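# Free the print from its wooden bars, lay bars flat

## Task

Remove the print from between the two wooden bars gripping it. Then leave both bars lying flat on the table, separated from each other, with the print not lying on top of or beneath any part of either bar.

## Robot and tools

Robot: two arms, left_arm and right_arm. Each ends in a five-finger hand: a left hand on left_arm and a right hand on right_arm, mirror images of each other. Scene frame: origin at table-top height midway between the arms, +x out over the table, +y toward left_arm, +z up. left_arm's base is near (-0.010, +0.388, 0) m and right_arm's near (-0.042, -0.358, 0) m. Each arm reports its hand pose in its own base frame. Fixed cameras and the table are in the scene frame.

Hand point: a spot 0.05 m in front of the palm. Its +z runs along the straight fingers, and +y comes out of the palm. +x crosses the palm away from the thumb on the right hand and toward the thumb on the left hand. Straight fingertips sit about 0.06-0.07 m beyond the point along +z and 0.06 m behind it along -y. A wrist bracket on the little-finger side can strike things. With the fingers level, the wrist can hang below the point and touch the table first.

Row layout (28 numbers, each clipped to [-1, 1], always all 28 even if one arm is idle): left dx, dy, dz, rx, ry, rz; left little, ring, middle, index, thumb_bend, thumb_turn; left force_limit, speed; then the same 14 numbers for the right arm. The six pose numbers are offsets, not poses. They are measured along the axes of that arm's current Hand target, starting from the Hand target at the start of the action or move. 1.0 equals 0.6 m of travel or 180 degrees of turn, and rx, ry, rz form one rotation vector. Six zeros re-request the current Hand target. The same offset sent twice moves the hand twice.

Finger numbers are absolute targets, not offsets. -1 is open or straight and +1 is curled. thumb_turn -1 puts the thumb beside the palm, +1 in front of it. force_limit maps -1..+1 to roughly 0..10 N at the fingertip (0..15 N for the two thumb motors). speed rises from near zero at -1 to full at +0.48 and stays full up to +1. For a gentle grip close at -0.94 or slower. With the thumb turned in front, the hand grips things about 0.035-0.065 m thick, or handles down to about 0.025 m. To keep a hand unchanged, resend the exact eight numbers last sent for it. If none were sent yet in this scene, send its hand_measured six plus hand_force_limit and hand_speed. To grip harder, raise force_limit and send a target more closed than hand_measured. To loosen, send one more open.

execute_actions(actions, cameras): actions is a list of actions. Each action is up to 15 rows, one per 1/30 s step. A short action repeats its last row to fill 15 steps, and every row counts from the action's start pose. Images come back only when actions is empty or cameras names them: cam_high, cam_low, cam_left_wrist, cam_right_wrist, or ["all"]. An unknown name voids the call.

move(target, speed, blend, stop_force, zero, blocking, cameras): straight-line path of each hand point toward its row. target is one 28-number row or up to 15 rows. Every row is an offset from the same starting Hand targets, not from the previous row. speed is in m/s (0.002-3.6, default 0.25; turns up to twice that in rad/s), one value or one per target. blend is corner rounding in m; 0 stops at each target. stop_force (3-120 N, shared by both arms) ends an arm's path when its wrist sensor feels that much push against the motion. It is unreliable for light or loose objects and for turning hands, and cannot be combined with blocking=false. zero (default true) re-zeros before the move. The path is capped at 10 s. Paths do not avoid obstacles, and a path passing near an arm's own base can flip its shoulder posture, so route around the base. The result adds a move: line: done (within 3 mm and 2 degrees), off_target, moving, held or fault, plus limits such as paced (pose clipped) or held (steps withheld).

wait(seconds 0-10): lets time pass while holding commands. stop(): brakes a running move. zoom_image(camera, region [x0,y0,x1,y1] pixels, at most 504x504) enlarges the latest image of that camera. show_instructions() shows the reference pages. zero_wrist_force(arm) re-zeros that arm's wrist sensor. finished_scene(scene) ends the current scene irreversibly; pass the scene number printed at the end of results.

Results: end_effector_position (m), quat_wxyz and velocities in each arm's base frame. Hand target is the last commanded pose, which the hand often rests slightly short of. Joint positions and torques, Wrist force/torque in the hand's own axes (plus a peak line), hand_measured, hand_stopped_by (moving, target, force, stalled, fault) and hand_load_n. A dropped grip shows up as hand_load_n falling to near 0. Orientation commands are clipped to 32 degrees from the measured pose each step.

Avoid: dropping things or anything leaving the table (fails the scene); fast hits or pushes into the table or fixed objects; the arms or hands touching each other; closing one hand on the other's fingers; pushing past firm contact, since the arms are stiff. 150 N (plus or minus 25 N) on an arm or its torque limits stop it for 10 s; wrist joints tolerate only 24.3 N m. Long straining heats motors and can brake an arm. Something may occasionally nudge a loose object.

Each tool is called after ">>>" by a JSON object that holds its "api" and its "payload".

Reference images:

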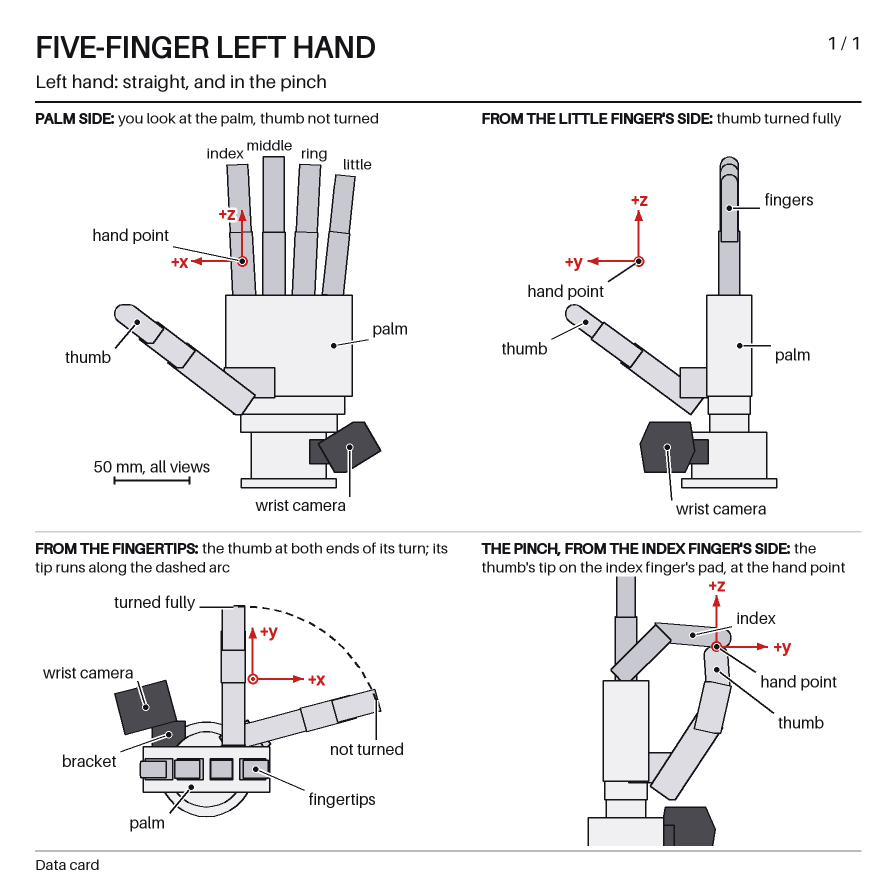

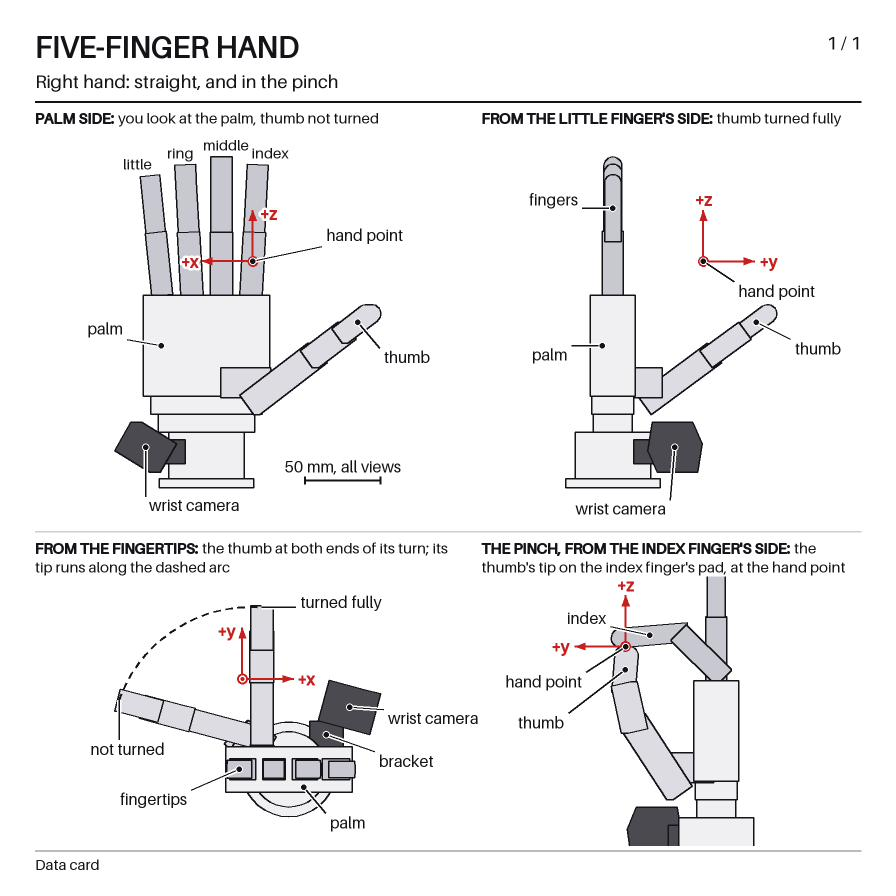

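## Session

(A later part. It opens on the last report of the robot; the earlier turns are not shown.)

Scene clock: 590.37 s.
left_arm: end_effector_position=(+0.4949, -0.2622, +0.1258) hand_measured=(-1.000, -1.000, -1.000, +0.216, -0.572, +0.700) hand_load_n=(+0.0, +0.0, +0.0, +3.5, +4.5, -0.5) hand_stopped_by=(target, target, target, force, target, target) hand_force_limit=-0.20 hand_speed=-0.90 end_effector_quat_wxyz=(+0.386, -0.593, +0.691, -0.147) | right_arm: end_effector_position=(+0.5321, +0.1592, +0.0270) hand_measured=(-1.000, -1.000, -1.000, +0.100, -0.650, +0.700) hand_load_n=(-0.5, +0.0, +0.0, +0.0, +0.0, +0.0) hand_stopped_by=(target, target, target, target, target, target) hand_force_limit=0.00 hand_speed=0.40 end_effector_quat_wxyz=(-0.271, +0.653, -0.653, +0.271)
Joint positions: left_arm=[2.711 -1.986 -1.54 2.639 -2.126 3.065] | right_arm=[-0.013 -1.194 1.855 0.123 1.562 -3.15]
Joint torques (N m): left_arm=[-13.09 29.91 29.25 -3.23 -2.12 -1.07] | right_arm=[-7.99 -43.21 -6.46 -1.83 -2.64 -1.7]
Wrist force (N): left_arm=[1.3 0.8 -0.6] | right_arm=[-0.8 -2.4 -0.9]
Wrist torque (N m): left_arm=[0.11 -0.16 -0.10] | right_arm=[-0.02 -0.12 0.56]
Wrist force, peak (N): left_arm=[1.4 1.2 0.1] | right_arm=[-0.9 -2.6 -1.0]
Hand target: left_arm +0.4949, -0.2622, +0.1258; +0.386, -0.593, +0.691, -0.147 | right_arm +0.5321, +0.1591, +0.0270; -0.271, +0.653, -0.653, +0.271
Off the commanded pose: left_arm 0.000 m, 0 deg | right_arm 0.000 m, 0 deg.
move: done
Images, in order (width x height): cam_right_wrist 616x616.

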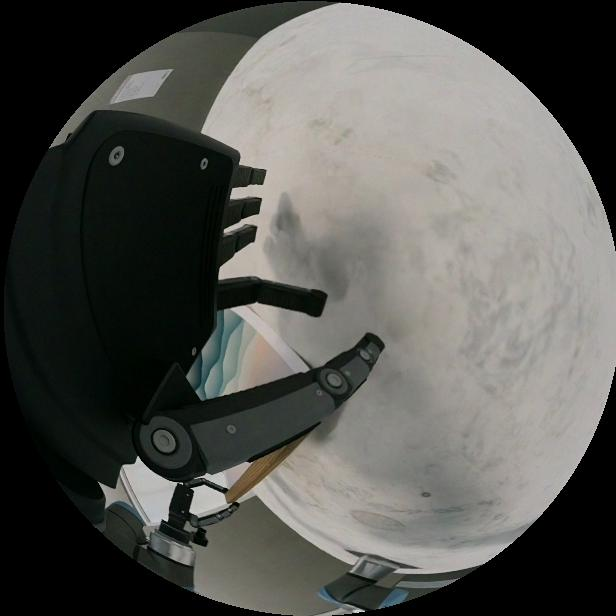

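>>> {"api": "move", "payload": {"target": [0,0,0,0,0,0,-1,-1,-1,0.45,-0.57,0.7,-0.2,-0.9,0,-0.0943,0.0943,0,0,0,-1,-1,-1,0.1,-0.65,0.7,0,0.4], "speed": 0.1, "cameras": ["cam_right_wrist"]}}

>>> {"api": "zoom_image", "payload": {"camera": "cam_right_wrist", "region": [300, 350, 420, 470]}}

Scene clock: 595.77 s.
left_arm: end_effector_position=(+0.4949, -0.2622, +0.1258) hand_measured=(-1.000, -1.000, -1.000, +0.216, -0.572, +0.700) hand_load_n=(+0.0, +0.0, +0.0, +3.5, +4.5, +0.0) hand_stopped_by=(target, target, target, force, target, target) hand_force_limit=-0.20 hand_speed=-0.90 end_effector_quat_wxyz=(+0.386, -0.593, +0.691, -0.147) | right_arm: end_effector_position=(+0.6120, +0.1591, +0.0271) hand_measured=(-1.000, -1.000, -1.000, +0.100, -0.650, +0.700) hand_load_n=(+0.0, +0.0, +0.0, +0.0, +0.0, +0.0) hand_stopped_by=(target, target, target, target, target, target) hand_force_limit=0.00 hand_speed=0.40 end_effector_quat_wxyz=(-0.271, +0.653, -0.653, +0.271)
Joint positions: left_arm=[2.711 -1.986 -1.54 2.639 -2.126 3.065] | right_arm=[-0.011 -1.038 1.608 0.214 1.563 -3.148]
Joint torques (N m): left_arm=[-13.5 29.85 28.48 -3.39 -2.23 -1.18] | right_arm=[8.43 -30.63 -31.26 2.86 2.47 2.26]
Wrist force (N): left_arm=[1.3 1.1 -0.1] | right_arm=[-1.2 -2.1 -0.6]
Wrist torque (N m): left_arm=[0.11 -0.13 -0.11] | right_arm=[0.00 -0.08 0.38]
Wrist force, peak (N): left_arm=[1.5 1.1 -0.3] | right_arm=[-1.1 -2.9 -0.6]
Hand target: left_arm +0.4949, -0.2622, +0.1258; +0.386, -0.593, +0.691, -0.147 | right_arm +0.6121, +0.1591, +0.0271; -0.271, +0.653, -0.653, +0.271
Off the commanded pose: left_arm 0.000 m, 0 deg | right_arm 0.000 m, 0 deg.
move: done
Images, in order (width x height): cam_right_wrist 616x616.

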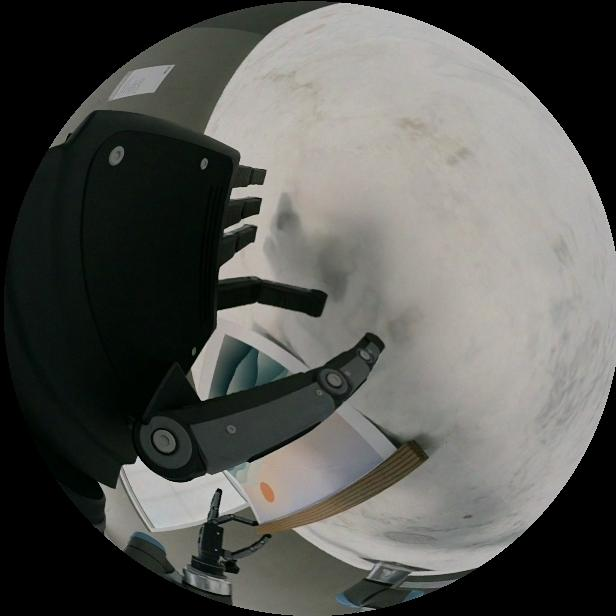

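Scaled by 4.200 from the camera's 616x616 image, which has a finer 880x880 frame.

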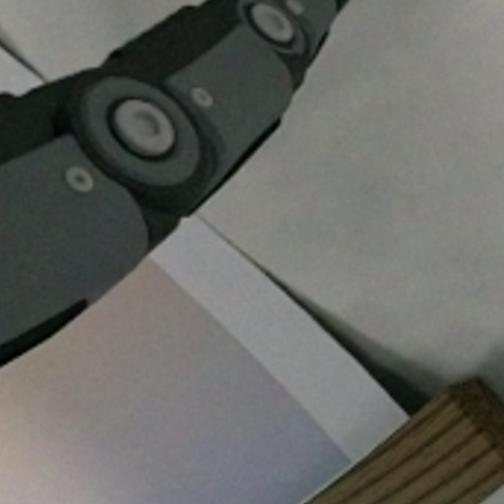

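>>> {"api": "zoom_image", "payload": {"camera": "cam_right_wrist", "region": [375, 425, 445, 495]}}

>>> {"api": "zoom_image", "payload": {"camera": "cam_right_wrist", "region": [190, 470, 290, 570]}}

Scaled by 7.200 from the camera's 616x616 image, which has a finer 880x880 frame.

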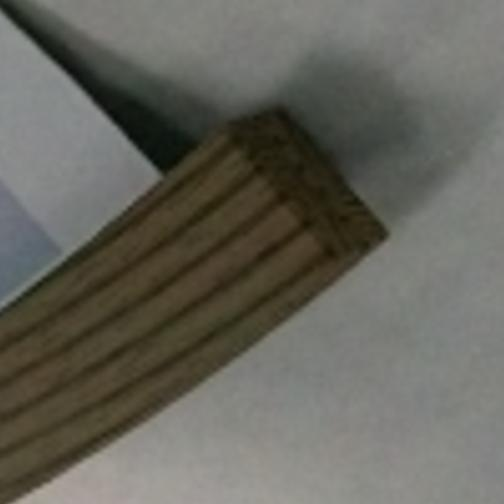

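Scaled by 5.040 from the camera's 616x616 image, which has a finer 880x880 frame.

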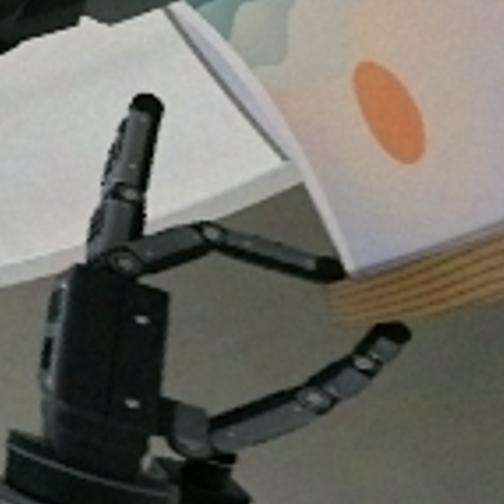

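>>> {"api": "move", "payload": {"target": [-0.0143,-0.0264,-0.0264,0,-0.0589,0.0589,-1,-1,-1,0.45,-0.57,0.7,-0.2,-0.9,0,0,0,0,0,0,-1,-1,-1,0.1,-0.65,0.7,0,0.4], "speed": 0.06, "cameras": ["cam_right_wrist","cam_high"]}}

>>> {"api": "zoom_image", "payload": {"camera": "cam_right_wrist", "region": [365, 400, 465, 500]}}

>>> {"api": "zoom_image", "payload": {"camera": "cam_right_wrist", "region": [190, 470, 290, 570]}}

Scene clock: 629.73 s.
left_arm: end_effector_position=(+0.4948, -0.2622, +0.1498) hand_measured=(-1.000, -1.000, -1.000, +0.216, -0.572, +0.700) hand_load_n=(+0.0, +0.0, +0.0, +3.0, +3.5, +0.5) hand_stopped_by=(target, target, target, force, target, target) hand_force_limit=-0.20 hand_speed=-0.90 end_effector_quat_wxyz=(+0.460, -0.538, +0.704, -0.056) | right_arm: end_effector_position=(+0.6121, +0.1591, +0.0271) hand_measured=(-1.000, -1.000, -1.000, +0.100, -0.650, +0.700) hand_load_n=(+0.0, +0.0, +0.0, +0.0, +0.0, +0.0) hand_stopped_by=(target, target, target, target, target, target) hand_force_limit=0.00 hand_speed=0.40 end_effector_quat_wxyz=(-0.271, +0.653, -0.653, +0.271)
Joint positions: left_arm=[2.61 -2.083 -1.399 2.521 -2.371 3.142] | right_arm=[-0.011 -1.038 1.607 0.214 1.563 -3.148]
Joint torques (N m): left_arm=[-12.72 34.95 28.08 -3.51 -2.63 1.81] | right_arm=[7.79 -31.27 -29.61 2.91 2.52 2.01]
Wrist force (N): left_arm=[1.4 0.5 -0.2] | right_arm=[-1.0 -2.2 -1.0]
Wrist torque (N m): left_arm=[0.02 -0.13 -0.05] | right_arm=[0.02 -0.10 0.38]
Wrist force, peak (N): left_arm=[1.6 1.3 -0.2] | right_arm=[-1.3 -2.5 -1.0]
Hand target: left_arm +0.4948, -0.2622, +0.1498; +0.460, -0.538, +0.704, -0.056 | right_arm +0.6121, +0.1591, +0.0271; -0.271, +0.653, -0.653, +0.271
Off the commanded pose: left_arm 0.000 m, 0 deg | right_arm 0.000 m, 0 deg.
move: done
Images, in order (width x height): cam_high 672x504, cam_right_wrist 616x616.

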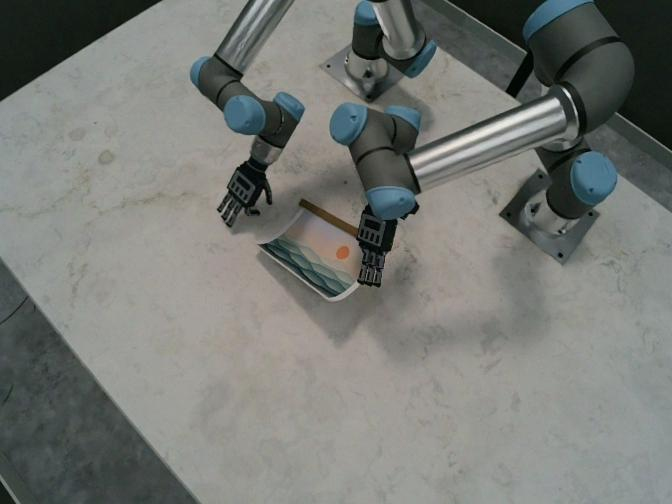

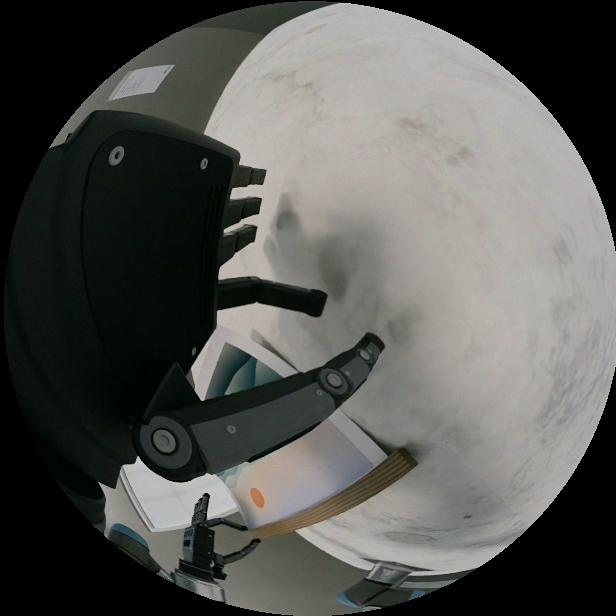

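Scaled by 5.040 from the camera's 616x616 image, which has a finer 880x880 frame.

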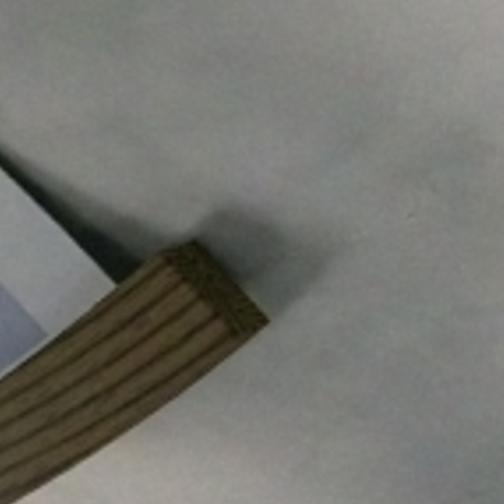

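Scaled by 5.040 from the camera's 616x616 image, which has a finer 880x880 frame.

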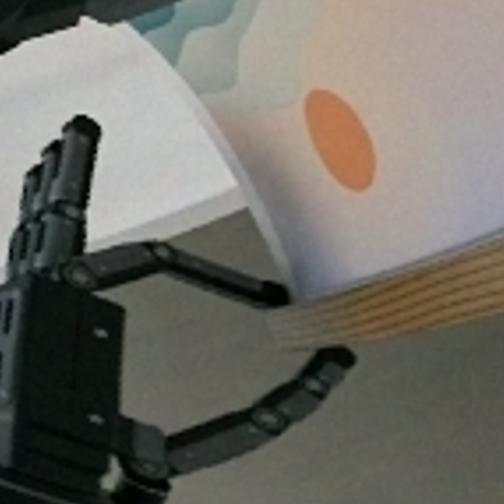

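>>> {"api": "move", "payload": {"target": [[0,0,0,0,0,0,-1,-1,-1,0.45,-0.57,0.7,-0.2,-0.9,0,-0.0412,-0.0412,0,0,0,-1,-1,-1,0.1,-0.65,0.7,0,0.4],[0,0,0,0,0,0,-1,-1,-1,0.45,-0.57,0.7,-0.2,-0.9,-0.1273,0.066,-0.1249,0,0,0,-1,-1,-1,0.1,-0.65,0.7,0,0.4]], "speed": 0.12, "blend": [0.02,0], "cameras": ["cam_right_wrist"]}}

>>> {"api": "zoom_image", "payload": {"camera": "cam_right_wrist", "region": [280, 250, 420, 390]}}

Scene clock: 657.47 s.
left_arm: end_effector_position=(+0.4948, -0.2622, +0.1498) hand_measured=(-1.000, -1.000, -1.000, +0.216, -0.572, +0.700) hand_load_n=(+0.0, +0.0, +0.0, +3.0, +3.5, +1.0) hand_stopped_by=(target, target, target, force, target, target) hand_force_limit=-0.20 hand_speed=-0.90 end_effector_quat_wxyz=(+0.460, -0.538, +0.704, -0.056) | right_arm: end_effector_position=(+0.5312, +0.2354, +0.0520) hand_measured=(-1.000, -1.000, -1.000, +0.100, -0.650, +0.700) hand_load_n=(+0.0, +0.0, +0.0, +0.0, +0.0, +0.0) hand_stopped_by=(target, target, target, target, target, target) hand_force_limit=0.00 hand_speed=0.40 end_effector_quat_wxyz=(-0.271, +0.653, -0.653, +0.271)
Joint positions: left_arm=[2.61 -2.083 -1.399 2.521 -2.371 3.142] | right_arm=[0.173 -1.168 1.739 0.22 1.693 -3.018]
Joint torques (N m): left_arm=[-13.2 34.36 28.33 -3.46 -2.57 0.82] | right_arm=[8.37 -45.04 -6.52 -1.6 2.4 1.87]
Wrist force (N): left_arm=[1.7 0.8 0.0] | right_arm=[-0.8 -2.0 -0.4]
Wrist torque (N m): left_arm=[0.02 -0.15 -0.03] | right_arm=[0.02 -0.13 0.37]
Wrist force, peak (N): left_arm=[1.9 1.0 -0.3] | right_arm=[-1.0 -2.9 -1.5]
Hand target: left_arm +0.4948, -0.2622, +0.1498; +0.460, -0.538, +0.704, -0.056 | right_arm +0.5311, +0.2355, +0.0520; -0.271, +0.653, -0.653, +0.271
Off the commanded pose: left_arm 0.000 m, 0 deg | right_arm 0.000 m, 0 deg.
move: done; blend cut to 0.0175 m at target 1
Images, in order (width x height): cam_right_wrist 616x616.

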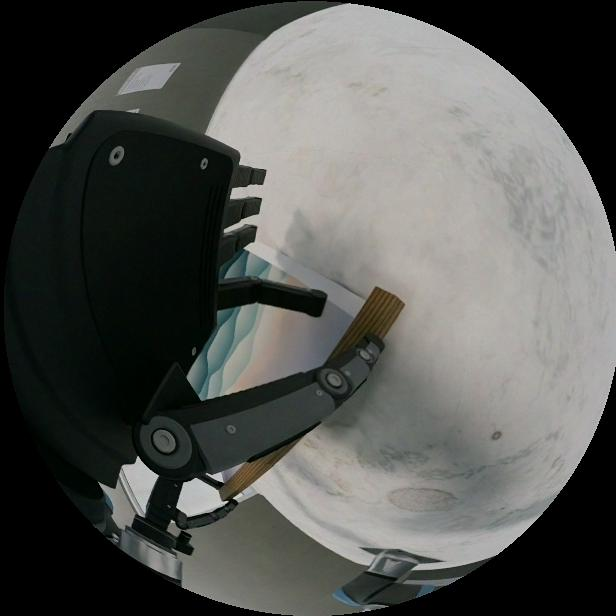

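Scaled by 3.600 from the camera's 616x616 image, which has a finer 880x880 frame.

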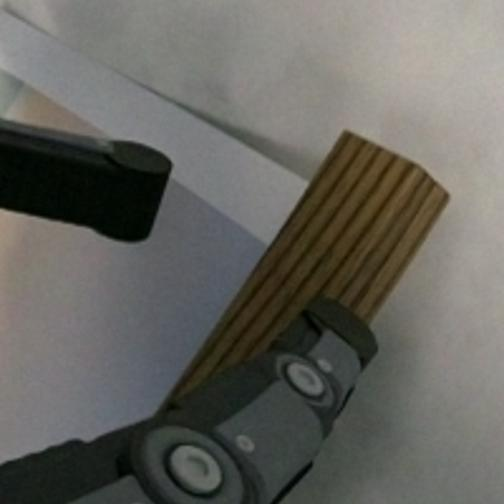

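>>> {"api": "zoom_image", "payload": {"camera": "cam_right_wrist", "region": [350, 270, 420, 340]}}

Scaled by 7.200 from the camera's 616x616 image, which has a finer 880x880 frame.

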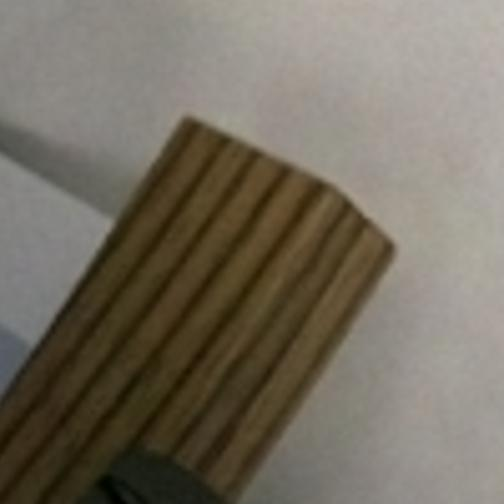

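>>> {"api": "move", "payload": {"target": [0,0,0,0.0822,-0.0057,-0.0127,-1,-1,-1,0.45,-0.57,0.7,-0.2,-0.9,0,0,0,0,0,0,-1,-1,-1,0.1,-0.65,0.7,0,0.4], "speed": 0.08, "cameras": ["cam_right_wrist"]}}

>>> {"api": "zoom_image", "payload": {"camera": "cam_right_wrist", "region": [350, 270, 420, 340]}}

Scene clock: 682.00 s.
left_arm: end_effector_position=(+0.4948, -0.2622, +0.1498) hand_measured=(-1.000, -1.000, -1.000, +0.216, -0.572, +0.700) hand_load_n=(+0.0, +0.0, +0.0, +3.0, +4.0, +0.0) hand_stopped_by=(target, target, target, force, target, target) hand_force_limit=-0.20 hand_speed=-0.90 end_effector_quat_wxyz=(+0.530, -0.488, +0.676, -0.150) | right_arm: end_effector_position=(+0.5311, +0.2355, +0.0520) hand_measured=(-1.000, -1.000, -1.000, +0.100, -0.650, +0.700) hand_load_n=(+0.0, +0.0, +0.0, +0.0, +0.0, +0.0) hand_stopped_by=(target, target, target, target, target, target) hand_force_limit=0.00 hand_speed=0.40 end_effector_quat_wxyz=(-0.271, +0.653, -0.653, +0.271)
Joint positions: left_arm=[2.592 -1.92 -1.672 2.991 -2.375 3.353] | right_arm=[0.173 -1.168 1.739 0.22 1.693 -3.018]
Joint torques (N m): left_arm=[-12.35 41.69 4.21 1.85 0.5 1.54] | right_arm=[8.23 -45.04 -8.28 -1.38 2.55 2.22]
Wrist force (N): left_arm=[1.6 1.1 -0.4] | right_arm=[-1.2 -2.1 -0.5]
Wrist torque (N m): left_arm=[0.04 -0.18 -0.06] | right_arm=[0.01 -0.06 0.34]
Wrist force, peak (N): left_arm=[2.2 0.8 -0.1] | right_arm=[-1.2 -2.5 -0.8]
Hand target: left_arm +0.4948, -0.2622, +0.1498; +0.531, -0.488, +0.676, -0.150 | right_arm +0.5311, +0.2355, +0.0520; -0.271, +0.653, -0.653, +0.271
Off the commanded pose: left_arm 0.000 m, 0 deg | right_arm 0.000 m, 0 deg.
move: done
Images, in order (width x height): cam_right_wrist 616x616.

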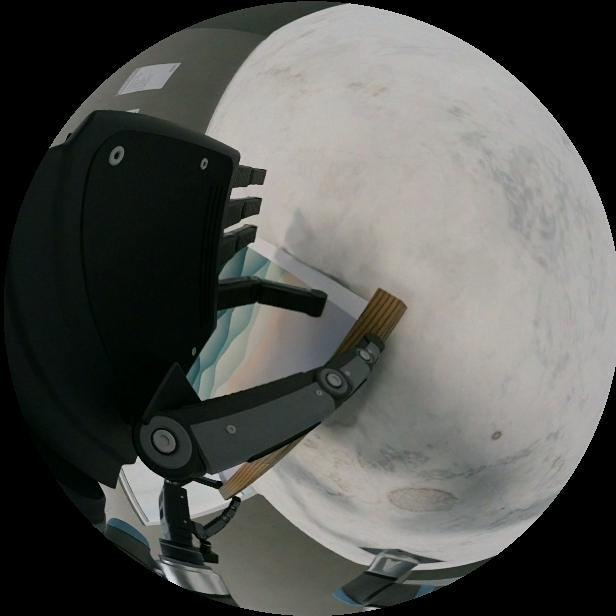

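Scaled by 7.200 from the camera's 616x616 image, which has a finer 880x880 frame.

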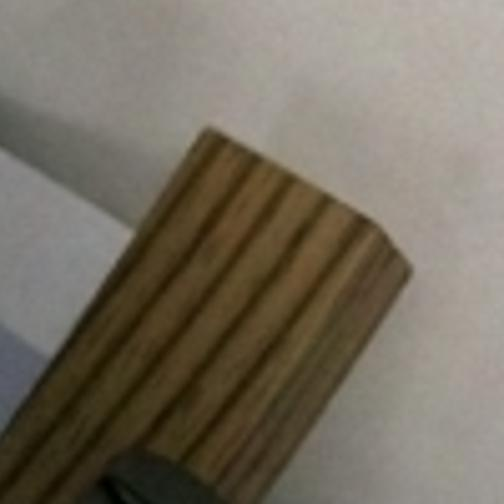

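>>> {"api": "move", "payload": {"target": [0,0,0,0,0,0,-1,-1,-1,0.45,-0.57,0.7,-0.2,-0.9,0.0067,0.0377,0.0377,0,0,0,-1,-1,-1,0.14,-0.65,0.7,0,0.4], "speed": 0.04, "stop_force": 5, "cameras": ["cam_right_wrist"]}}

>>> {"api": "zoom_image", "payload": {"camera": "cam_right_wrist", "region": [290, 260, 410, 380]}}

Scene clock: 691.03 s.
left_arm: end_effector_position=(+0.4948, -0.2622, +0.1498) hand_measured=(-1.000, -1.000, -1.000, +0.216, -0.572, +0.700) hand_load_n=(+0.0, +0.0, +0.0, +3.0, +2.5, +0.5) hand_stopped_by=(target, target, target, force, target, target) hand_force_limit=-0.20 hand_speed=-0.90 end_effector_quat_wxyz=(+0.531, -0.488, +0.676, -0.150) | right_arm: end_effector_position=(+0.5311, +0.2315, +0.0200) hand_measured=(-1.000, -1.000, -1.000, +0.140, -0.650, +0.700) hand_load_n=(+0.0, +0.0, +0.0, -1.5, +1.5, +0.0) hand_stopped_by=(target, target, target, target, target, target) hand_force_limit=0.00 hand_speed=0.40 end_effector_quat_wxyz=(-0.271, +0.653, -0.653, +0.271)
Joint positions: left_arm=[2.592 -1.92 -1.672 2.992 -2.375 3.353] | right_arm=[0.164 -1.128 1.777 0.141 1.686 -3.025]
Joint torques (N m): left_arm=[10.05 41.35 4 1.67 0.05 1.44] | right_arm=[-8.3 -24.16 -5.45 -1.75 -2.58 -1.97]
Wrist force (N): left_arm=[2.0 0.5 -0.4] | right_arm=[-1.1 -4.4 -4.6]
Wrist torque (N m): left_arm=[0.01 -0.21 -0.06] | right_arm=[-0.06 -0.13 0.56]
Wrist force, peak (N): left_arm=[2.5 1.5 0.0] | right_arm=[-0.9 -4.5 -4.5]
Hand target: left_arm +0.4948, -0.2622, +0.1498; +0.531, -0.488, +0.676, -0.150 | right_arm +0.5311, +0.2315, +0.0200; -0.271, +0.653, -0.653, +0.271
Off the commanded pose: left_arm 0.000 m, 0 deg | right_arm 0.000 m, 0 deg.
move: done
Images, in order (width x height): cam_right_wrist 616x616.

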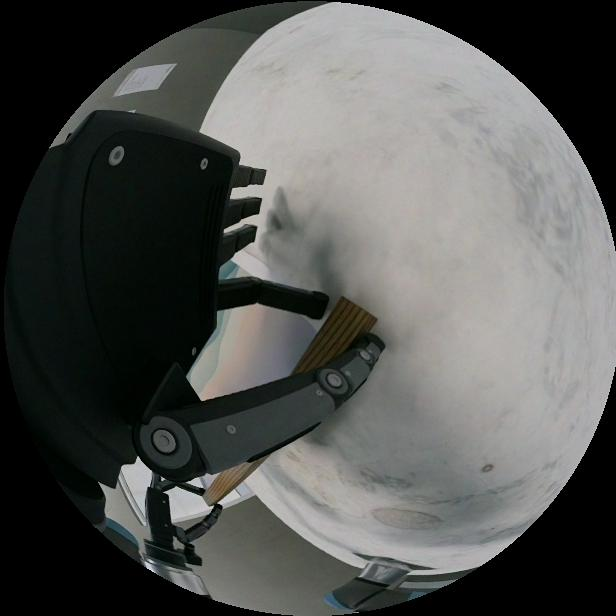

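Scaled by 4.200 from the camera's 616x616 image, which has a finer 880x880 frame.

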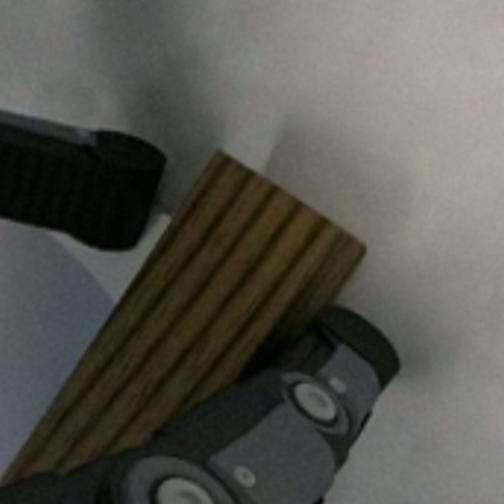

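>>> {"api": "move", "payload": {"target": [[0,0,0,0,0,0,-1,-1,-1,0.45,-0.57,0.7,-0.2,-0.9,0.0033,0.0029,-0.0029,0,0,0,-1,-1,-1,0.18,-0.64,0.7,0,0.4],[0,0,0,0,0,0,-1,-1,-1,0.45,-0.57,0.7,-0.2,-0.9,0.0033,0.0118,0.0059,0,0,0,-1,-1,-1,0.18,-0.64,0.7,0,0.4]], "speed": 0.02, "stop_force": 5, "cameras": ["cam_right_wrist"]}}

>>> {"api": "zoom_image", "payload": {"camera": "cam_right_wrist", "region": [290, 260, 410, 380]}}

Scene clock: 697.60 s.
left_arm: end_effector_position=(+0.4948, -0.2622, +0.1498) hand_measured=(-1.000, -1.000, -1.000, +0.216, -0.572, +0.700) hand_load_n=(+0.0, +0.0, +0.0, +3.5, +3.0, +0.0) hand_stopped_by=(target, target, target, force, target, target) hand_force_limit=-0.20 hand_speed=-0.90 end_effector_quat_wxyz=(+0.531, -0.488, +0.676, -0.150) | right_arm: end_effector_position=(+0.5287, +0.2295, +0.0141) hand_measured=(-1.000, -1.000, -1.000, +0.180, -0.642, +0.700) hand_load_n=(+0.0, +0.0, +0.0, -3.5, +1.5, +0.0) hand_stopped_by=(target, target, target, target, target, target) hand_force_limit=0.00 hand_speed=0.40 end_effector_quat_wxyz=(-0.271, +0.653, -0.653, +0.271)
Joint positions: left_arm=[2.592 -1.92 -1.672 2.992 -2.375 3.353] | right_arm=[0.16 -1.125 1.792 0.123 1.684 -3.027]
Joint torques (N m): left_arm=[13.81 40.49 6.67 0.06 -1.76 0.65] | right_arm=[-3.83 -39.65 -23.5 3.72 -1.26 -1.66]
Wrist force (N): left_arm=[2.1 1.4 -0.3] | right_arm=[-1.0 -10.6 -4.6]
Wrist torque (N m): left_arm=[0.04 -0.21 -0.06] | right_arm=[-0.15 -0.11 0.52]
Wrist force, peak (N): left_arm=[3.8 1.4 -0.2] | right_arm=[-1.0 -19.1 -10.3]
Hand target: left_arm +0.4948, -0.2622, +0.1498; +0.531, -0.488, +0.676, -0.150 | right_arm +0.5287, +0.2295, +0.0141; -0.271, +0.653, -0.653, +0.271 (not the last commanded pose)
Off the commanded pose: left_arm 0.000 m, 0 deg | right_arm 0.002 m, 0 deg.
move: contact (right_arm); path passed 1 of 2 targets
Images, in order (width x height): cam_right_wrist 616x616.

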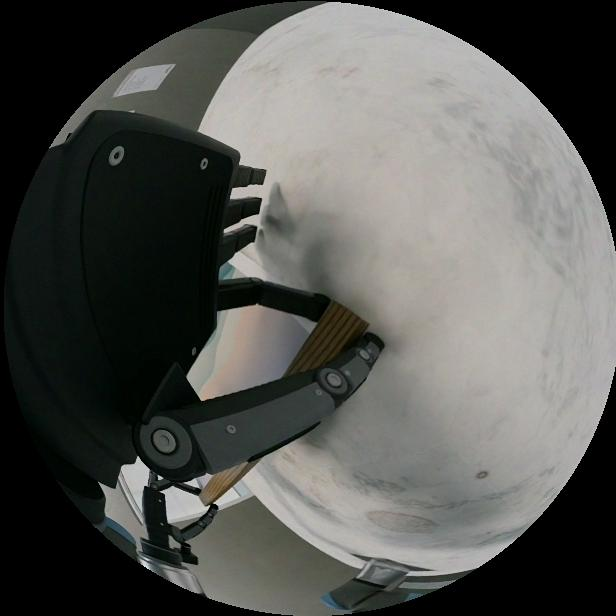

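Scaled by 4.200 from the camera's 616x616 image, which has a finer 880x880 frame.

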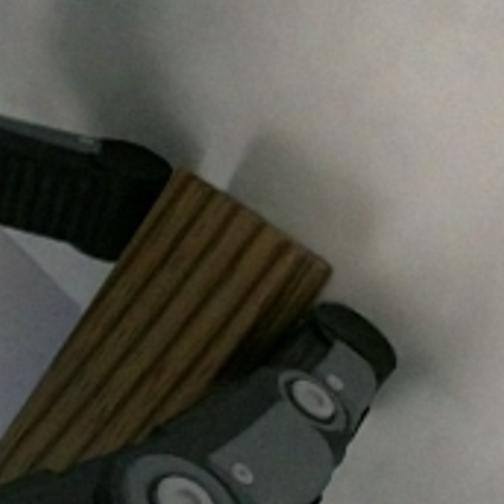

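>>> {"api": "move", "payload": {"target": [0,0,0,0,0,0,-1,-1,-1,0.45,-0.57,0.7,-0.2,-0.9,0,-0.0012,-0.0012,0.022,0,0,-1,-1,-1,0.18,-0.64,0.7,0,0.4], "speed": 0.03}}

>>> {"api": "move", "payload": {"target": [0,0,0,0,0,0,-1,-1,-1,0.45,-0.57,0.7,-0.2,-0.9,0,0,0,0,0,0,-1,-1,-1,0.181,-0.57,0.7,-0.2,-0.9]}}

>>> {"api": "move", "payload": {"target": [0,0,0,0,0,0,-1,-1,-1,0.45,-0.57,0.7,-0.2,-0.9,0,0,0,0,0,0,-1,-1,-1,0.5,-0.57,0.7,-0.2,-0.9], "cameras": ["cam_right_wrist","cam_left_wrist"]}}

>>> {"api": "zoom_image", "payload": {"camera": "cam_right_wrist", "region": [290, 260, 410, 380]}}

Scene clock: 709.40 s.
left_arm: end_effector_position=(+0.4948, -0.2622, +0.1498) hand_measured=(-1.000, -1.000, -1.000, +0.216, -0.572, +0.700) hand_load_n=(+0.0, +0.0, +0.0, +3.0, +3.0, -0.5) hand_stopped_by=(target, target, target, force, target, target) hand_force_limit=-0.20 hand_speed=-0.90 end_effector_quat_wxyz=(+0.531, -0.488, +0.676, -0.150) | right_arm: end_effector_position=(+0.5287, +0.2295, +0.0151) hand_measured=(-1.000, -1.000, -1.000, +0.180, -0.642, +0.700) hand_load_n=(+0.0, +0.0, +0.0, -0.5, +3.5, +0.0) hand_stopped_by=(target, target, target, target, target, target) hand_force_limit=0.00 hand_speed=0.40 end_effector_quat_wxyz=(-0.294, +0.643, -0.644, +0.293)
Joint positions: left_arm=[2.592 -1.92 -1.672 2.992 -2.375 3.353] | right_arm=[0.166 -1.155 1.852 0.024 1.696 -3.031]
Joint torques (N m): left_arm=[13.24 39.98 9.39 -1.79 -2.03 -0.58] | right_arm=[8.85 -39.31 -2.96 -1.67 2.57 -1.94]
Wrist force (N): left_arm=[1.1 1.3 -0.2] | right_arm=[0.2 -9.0 -8.6]
Wrist torque (N m): left_arm=[0.03 -0.18 -0.06] | right_arm=[-0.51 -0.04 0.51]
Wrist force, peak (N): left_arm=[2.1 1.2 -0.4] | right_arm=[0.3 -10.0 -9.5]
Hand target: left_arm +0.4948, -0.2622, +0.1498; +0.531, -0.488, +0.676, -0.150 | right_arm +0.5287, +0.2295, +0.0151; -0.294, +0.643, -0.644, +0.293
Off the commanded pose: left_arm 0.000 m, 0 deg | right_arm 0.000 m, 0 deg.
move: done

Scene clock: 709.90 s.
left_arm: end_effector_position=(+0.4948, -0.2622, +0.1498) hand_measured=(-1.000, -1.000, -1.000, +0.216, -0.572, +0.700) hand_load_n=(+0.0, +0.0, +0.0, +3.5, +3.0, +0.0) hand_stopped_by=(target, target, target, force, target, target) hand_force_limit=-0.20 hand_speed=-0.90 end_effector_quat_wxyz=(+0.531, -0.488, +0.676, -0.150) | right_arm: end_effector_position=(+0.5287, +0.2295, +0.0151) hand_measured=(-1.000, -1.000, -1.000, +0.180, -0.636, +0.700) hand_load_n=(+0.0, -0.5, +0.0, -1.0, +5.5, +0.0) hand_stopped_by=(target, target, target, target, force, target) hand_force_limit=-0.20 hand_speed=-0.90 end_effector_quat_wxyz=(-0.294, +0.643, -0.644, +0.293)
Joint positions: left_arm=[2.592 -1.92 -1.672 2.992 -2.375 3.353] | right_arm=[0.166 -1.155 1.852 0.024 1.696 -3.031]
Joint torques (N m): left_arm=[14.42 40.21 9.55 -1.96 -1.83 -0.65] | right_arm=[7.03 -38.57 -4.84 -2.35 2.66 -1.97]
Wrist force (N): left_arm=[0.9 1.3 -0.3] | right_arm=[0.1 -7.8 -9.6]
Wrist torque (N m): left_arm=[0.02 -0.16 -0.07] | right_arm=[-0.49 -0.04 0.52]
Wrist force, peak (N): left_arm=[0.9 1.4 -0.2] | right_arm=[-0.1 -9.5 -10.6]
Hand target: left_arm +0.4948, -0.2622, +0.1498; +0.531, -0.488, +0.676, -0.150 | right_arm +0.5287, +0.2295, +0.0151; -0.294, +0.643, -0.644, +0.293
Off the commanded pose: left_arm 0.000 m, 0 deg | right_arm 0.000 m, 0 deg.
move: done

Scene clock: 710.40 s.
left_arm: end_effector_position=(+0.4948, -0.2622, +0.1498) hand_measured=(-1.000, -1.000, -1.000, +0.216, -0.572, +0.700) hand_load_n=(+0.0, +0.0, +0.0, +3.0, +3.0, -0.5) hand_stopped_by=(target, target, target, force, target, target) hand_force_limit=-0.20 hand_speed=-0.90 end_effector_quat_wxyz=(+0.531, -0.488, +0.676, -0.150) | right_arm: end_effector_position=(+0.5287, +0.2295, +0.0151) hand_measured=(-1.000, -1.000, -1.000, +0.224, -0.636, +0.700) hand_load_n=(+0.0, +0.0, +0.0, +4.5, +6.5, +0.0) hand_stopped_by=(target, target, target, force, force, target) hand_force_limit=-0.20 hand_speed=-0.90 end_effector_quat_wxyz=(-0.294, +0.643, -0.644, +0.293)
Joint positions: left_arm=[2.592 -1.92 -1.672 2.992 -2.375 3.353] | right_arm=[0.166 -1.155 1.852 0.024 1.696 -3.032]
Joint torques (N m): left_arm=[13.06 40.49 10.11 -1.89 -1.52 -0.65] | right_arm=[5.08 -39.54 -5.99 -1.41 2.29 -1.71]
Wrist force (N): left_arm=[0.9 1.1 -0.1] | right_arm=[-0.1 -6.5 -6.9]
Wrist torque (N m): left_arm=[0.01 -0.16 -0.06] | right_arm=[-0.46 -0.03 0.51]
Wrist force, peak (N): left_arm=[1.2 1.2 -0.2] | right_arm=[-0.1 -9.1 -10.6]
Hand target: left_arm +0.4948, -0.2622, +0.1498; +0.531, -0.488, +0.676, -0.150 | right_arm +0.5287, +0.2295, +0.0151; -0.294, +0.643, -0.644, +0.293
Off the commanded pose: left_arm 0.000 m, 0 deg | right_arm 0.000 m, 0 deg.
move: done
Images, in order (width x height): cam_left_wrist 616x616, cam_right_wrist 616x616.

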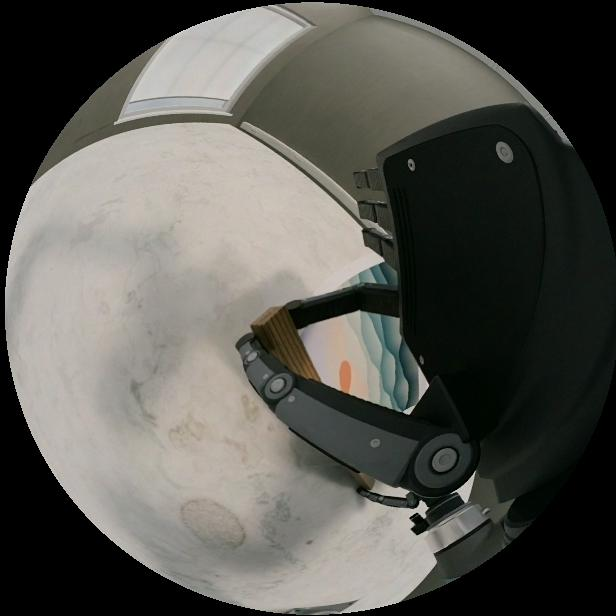

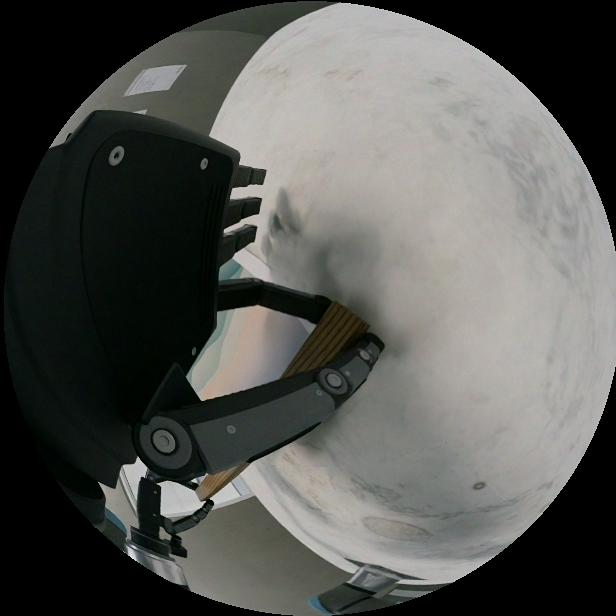

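Scaled by 4.200 from the camera's 616x616 image, which has a finer 880x880 frame.

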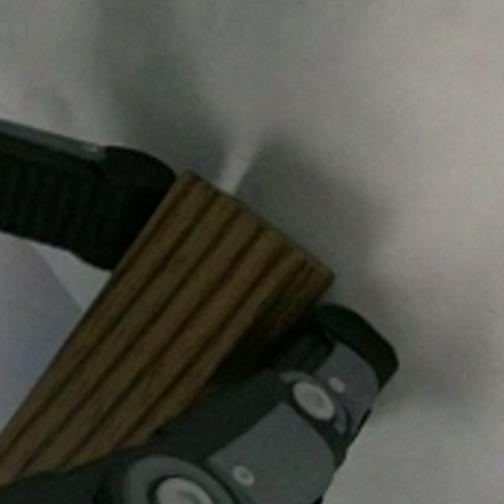

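>>> {"api": "zoom_image", "payload": {"camera": "cam_left_wrist", "region": [235, 285, 325, 375]}}

Scaled by 5.600 from the camera's 616x616 image, which has a finer 880x880 frame.

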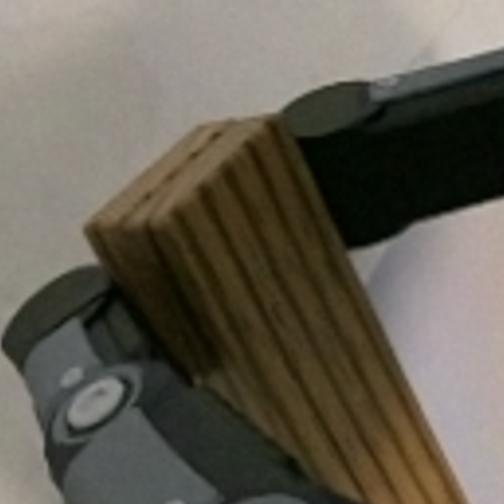

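>>> {"api": "move", "payload": {"target": [0,0,0,0,0,0,-1,-1,-1,0.55,-0.57,0.7,0.4,-0.9,0,0,0,0,0,0,-1,-1,-1,0.6,-0.57,0.7,0.4,-0.9]}}

>>> {"api": "wait", "payload": {"seconds": 0.5}}

Scene clock: 728.93 s.
left_arm: end_effector_position=(+0.4948, -0.2622, +0.1498) hand_measured=(-1.000, -1.000, -1.000, +0.260, -0.574, +0.700) hand_load_n=(+0.0, +0.0, +0.0, +8.0, +9.5, -0.5) hand_stopped_by=(target, target, target, force, target, target) hand_force_limit=0.40 hand_speed=-0.90 end_effector_quat_wxyz=(+0.531, -0.488, +0.676, -0.150) | right_arm: end_effector_position=(+0.5287, +0.2295, +0.0151) hand_measured=(-1.000, -1.000, -1.000, +0.306, -0.636, +0.700) hand_load_n=(+0.0, +0.0, +0.0, +8.0, +7.5, -0.5) hand_stopped_by=(target, target, target, force, force, target) hand_force_limit=0.40 hand_speed=-0.90 end_effector_quat_wxyz=(-0.294, +0.643, -0.644, +0.293)
Joint positions: left_arm=[2.592 -1.92 -1.672 2.992 -2.375 3.353] | right_arm=[0.166 -1.155 1.852 0.024 1.696 -3.032]
Joint torques (N m): left_arm=[13.21 39.29 12.89 -2.47 0.17 -1.07] | right_arm=[-7.56 -38.71 -12.84 2.18 2.25 0.29]
Wrist force (N): left_arm=[-0.1 0.6 -0.3] | right_arm=[0.6 -9.0 -6.4]
Wrist torque (N m): left_arm=[0.00 -0.14 -0.04] | right_arm=[-0.48 -0.06 0.49]
Wrist force, peak (N): left_arm=[1.1 1.5 -0.3] | right_arm=[-0.2 -8.2 -8.3]
Hand target: left_arm +0.4948, -0.2622, +0.1498; +0.531, -0.488, +0.676, -0.150 | right_arm +0.5287, +0.2295, +0.0151; -0.294, +0.643, -0.644, +0.293
Off the commanded pose: left_arm 0.000 m, 0 deg | right_arm 0.000 m, 0 deg.
move: done

Scene clock: 729.43 s.
left_arm: end_effector_position=(+0.4948, -0.2622, +0.1498) hand_measured=(-1.000, -1.000, -1.000, +0.260, -0.574, +0.700) hand_load_n=(+0.0, +0.0, +0.0, +8.0, +9.5, -0.5) hand_stopped_by=(target, target, target, force, target, target) hand_force_limit=0.40 hand_speed=-0.90 end_effector_quat_wxyz=(+0.531, -0.488, +0.676, -0.150) | right_arm: end_effector_position=(+0.5287, +0.2295, +0.0151) hand_measured=(-1.000, -1.000, -1.000, +0.306, -0.636, +0.700) hand_load_n=(+0.0, +0.0, +0.0, +8.0, +8.0, -0.5) hand_stopped_by=(target, target, target, force, force, target) hand_force_limit=0.40 hand_speed=-0.90 end_effector_quat_wxyz=(-0.294, +0.643, -0.644, +0.293)
Joint positions: left_arm=[2.592 -1.92 -1.672 2.992 -2.375 3.353] | right_arm=[0.166 -1.155 1.852 0.024 1.696 -3.032]
Joint torques (N m): left_arm=[13.35 38.67 12.67 -2.36 0.19 -1.15] | right_arm=[-7.94 -39.25 -14.16 1.91 1.51 0.34]
Wrist force (N): left_arm=[-0.1 0.7 -0.3] | right_arm=[0.7 -8.7 -6.4]
Wrist torque (N m): left_arm=[0.02 -0.14 -0.05] | right_arm=[-0.44 -0.08 0.51]
Wrist force, peak (N): left_arm=[0.7 1.8 -0.3] | right_arm=[0.6 -9.1 -6.5]
Hand target: left_arm +0.4948, -0.2622, +0.1498; +0.531, -0.488, +0.676, -0.150 | right_arm +0.5287, +0.2295, +0.0151; -0.294, +0.643, -0.644, +0.293
Off the commanded pose: left_arm 0.000 m, 0 deg | right_arm 0.000 m, 0 deg.
wait: 0.50 s; at rest by 0.17 s

>>> {"api": "move", "payload": {"target": [-0.0329,0.0022,0.0054,0,0,0,-1,-1,-1,0.55,-0.57,0.7,0.4,-0.9,0,0,0,0,0,0,-1,-1,-1,0.6,-0.57,0.7,0.4,-0.9], "speed": 0.02, "stop_force": 20, "cameras": ["cam_left_wrist","cam_right_wrist"]}}

>>> {"api": "zoom_image", "payload": {"camera": "cam_right_wrist", "region": [290, 260, 410, 380]}}

>>> {"api": "zoom_image", "payload": {"camera": "cam_left_wrist", "region": [235, 285, 325, 375]}}

Scene clock: 737.33 s.
left_arm: end_effector_position=(+0.4962, -0.2444, +0.1589) hand_measured=(-1.000, -1.000, -1.000, +0.260, -0.572, +0.700) hand_load_n=(+0.0, +0.0, -0.5, +0.5, +0.5, +0.0) hand_stopped_by=(target, target, target, force, target, target) hand_force_limit=0.40 hand_speed=-0.90 end_effector_quat_wxyz=(+0.531, -0.488, +0.676, -0.150) | right_arm: end_effector_position=(+0.5287, +0.2295, +0.0151) hand_measured=(-1.000, -1.000, -1.000, +0.306, -0.636, +0.700) hand_load_n=(+0.0, +0.0, +0.0, +4.5, +7.0, -0.5) hand_stopped_by=(target, target, target, force, force, target) hand_force_limit=0.40 hand_speed=-0.90 end_effector_quat_wxyz=(-0.294, +0.643, -0.644, +0.293)
Joint positions: left_arm=[2.629 -1.878 -1.701 2.999 -2.344 3.382] | right_arm=[0.166 -1.155 1.852 0.024 1.696 -3.031]
Joint torques (N m): left_arm=[13.74 39.54 4.05 1.89 0.82 1.76] | right_arm=[-8.21 -38.11 -22.74 2.11 -2.09 1.64]
Wrist force (N): left_arm=[1.7 0.4 -0.7] | right_arm=[-1.2 -8.4 -7.5]
Wrist torque (N m): left_arm=[0.04 -0.27 -0.04] | right_arm=[-0.50 -0.05 0.51]
Wrist force, peak (N): left_arm=[3.9 1.2 -0.7] | right_arm=[-1.5 -10.1 -7.4]
Hand target: left_arm +0.4962, -0.2444, +0.1589; +0.531, -0.488, +0.676, -0.150 | right_arm +0.5287, +0.2295, +0.0151; -0.294, +0.643, -0.644, +0.293
Off the commanded pose: left_arm 0.000 m, 0 deg | right_arm 0.000 m, 0 deg.
move: done
Images, in order (width x height): cam_left_wrist 616x616, cam_right_wrist 616x616.

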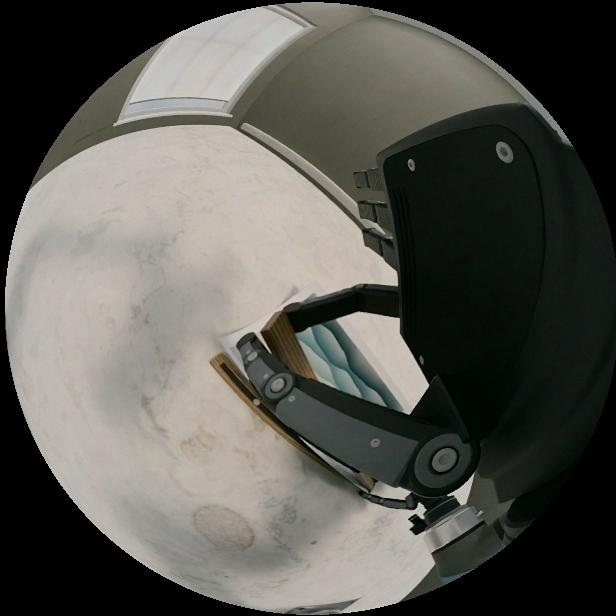

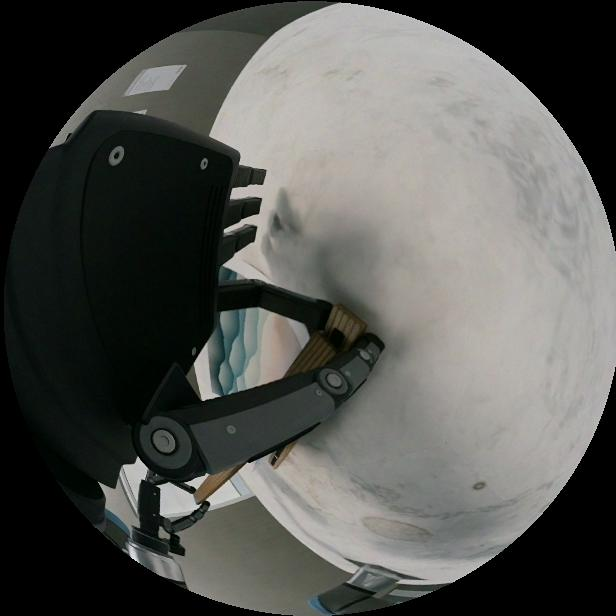

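Scaled by 4.200 from the camera's 616x616 image, which has a finer 880x880 frame.

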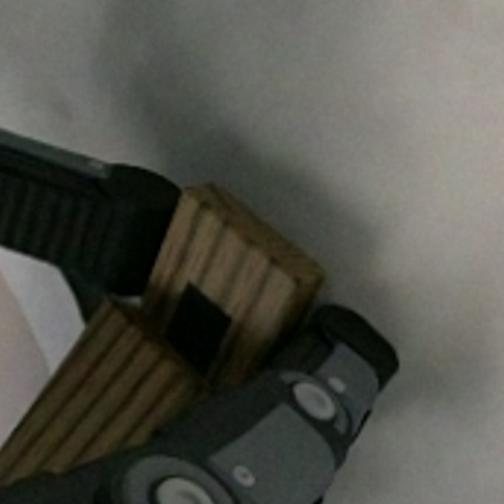

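Scaled by 5.600 from the camera's 616x616 image, which has a finer 880x880 frame.

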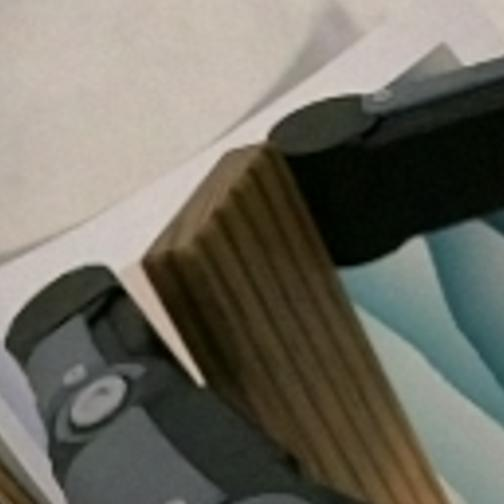

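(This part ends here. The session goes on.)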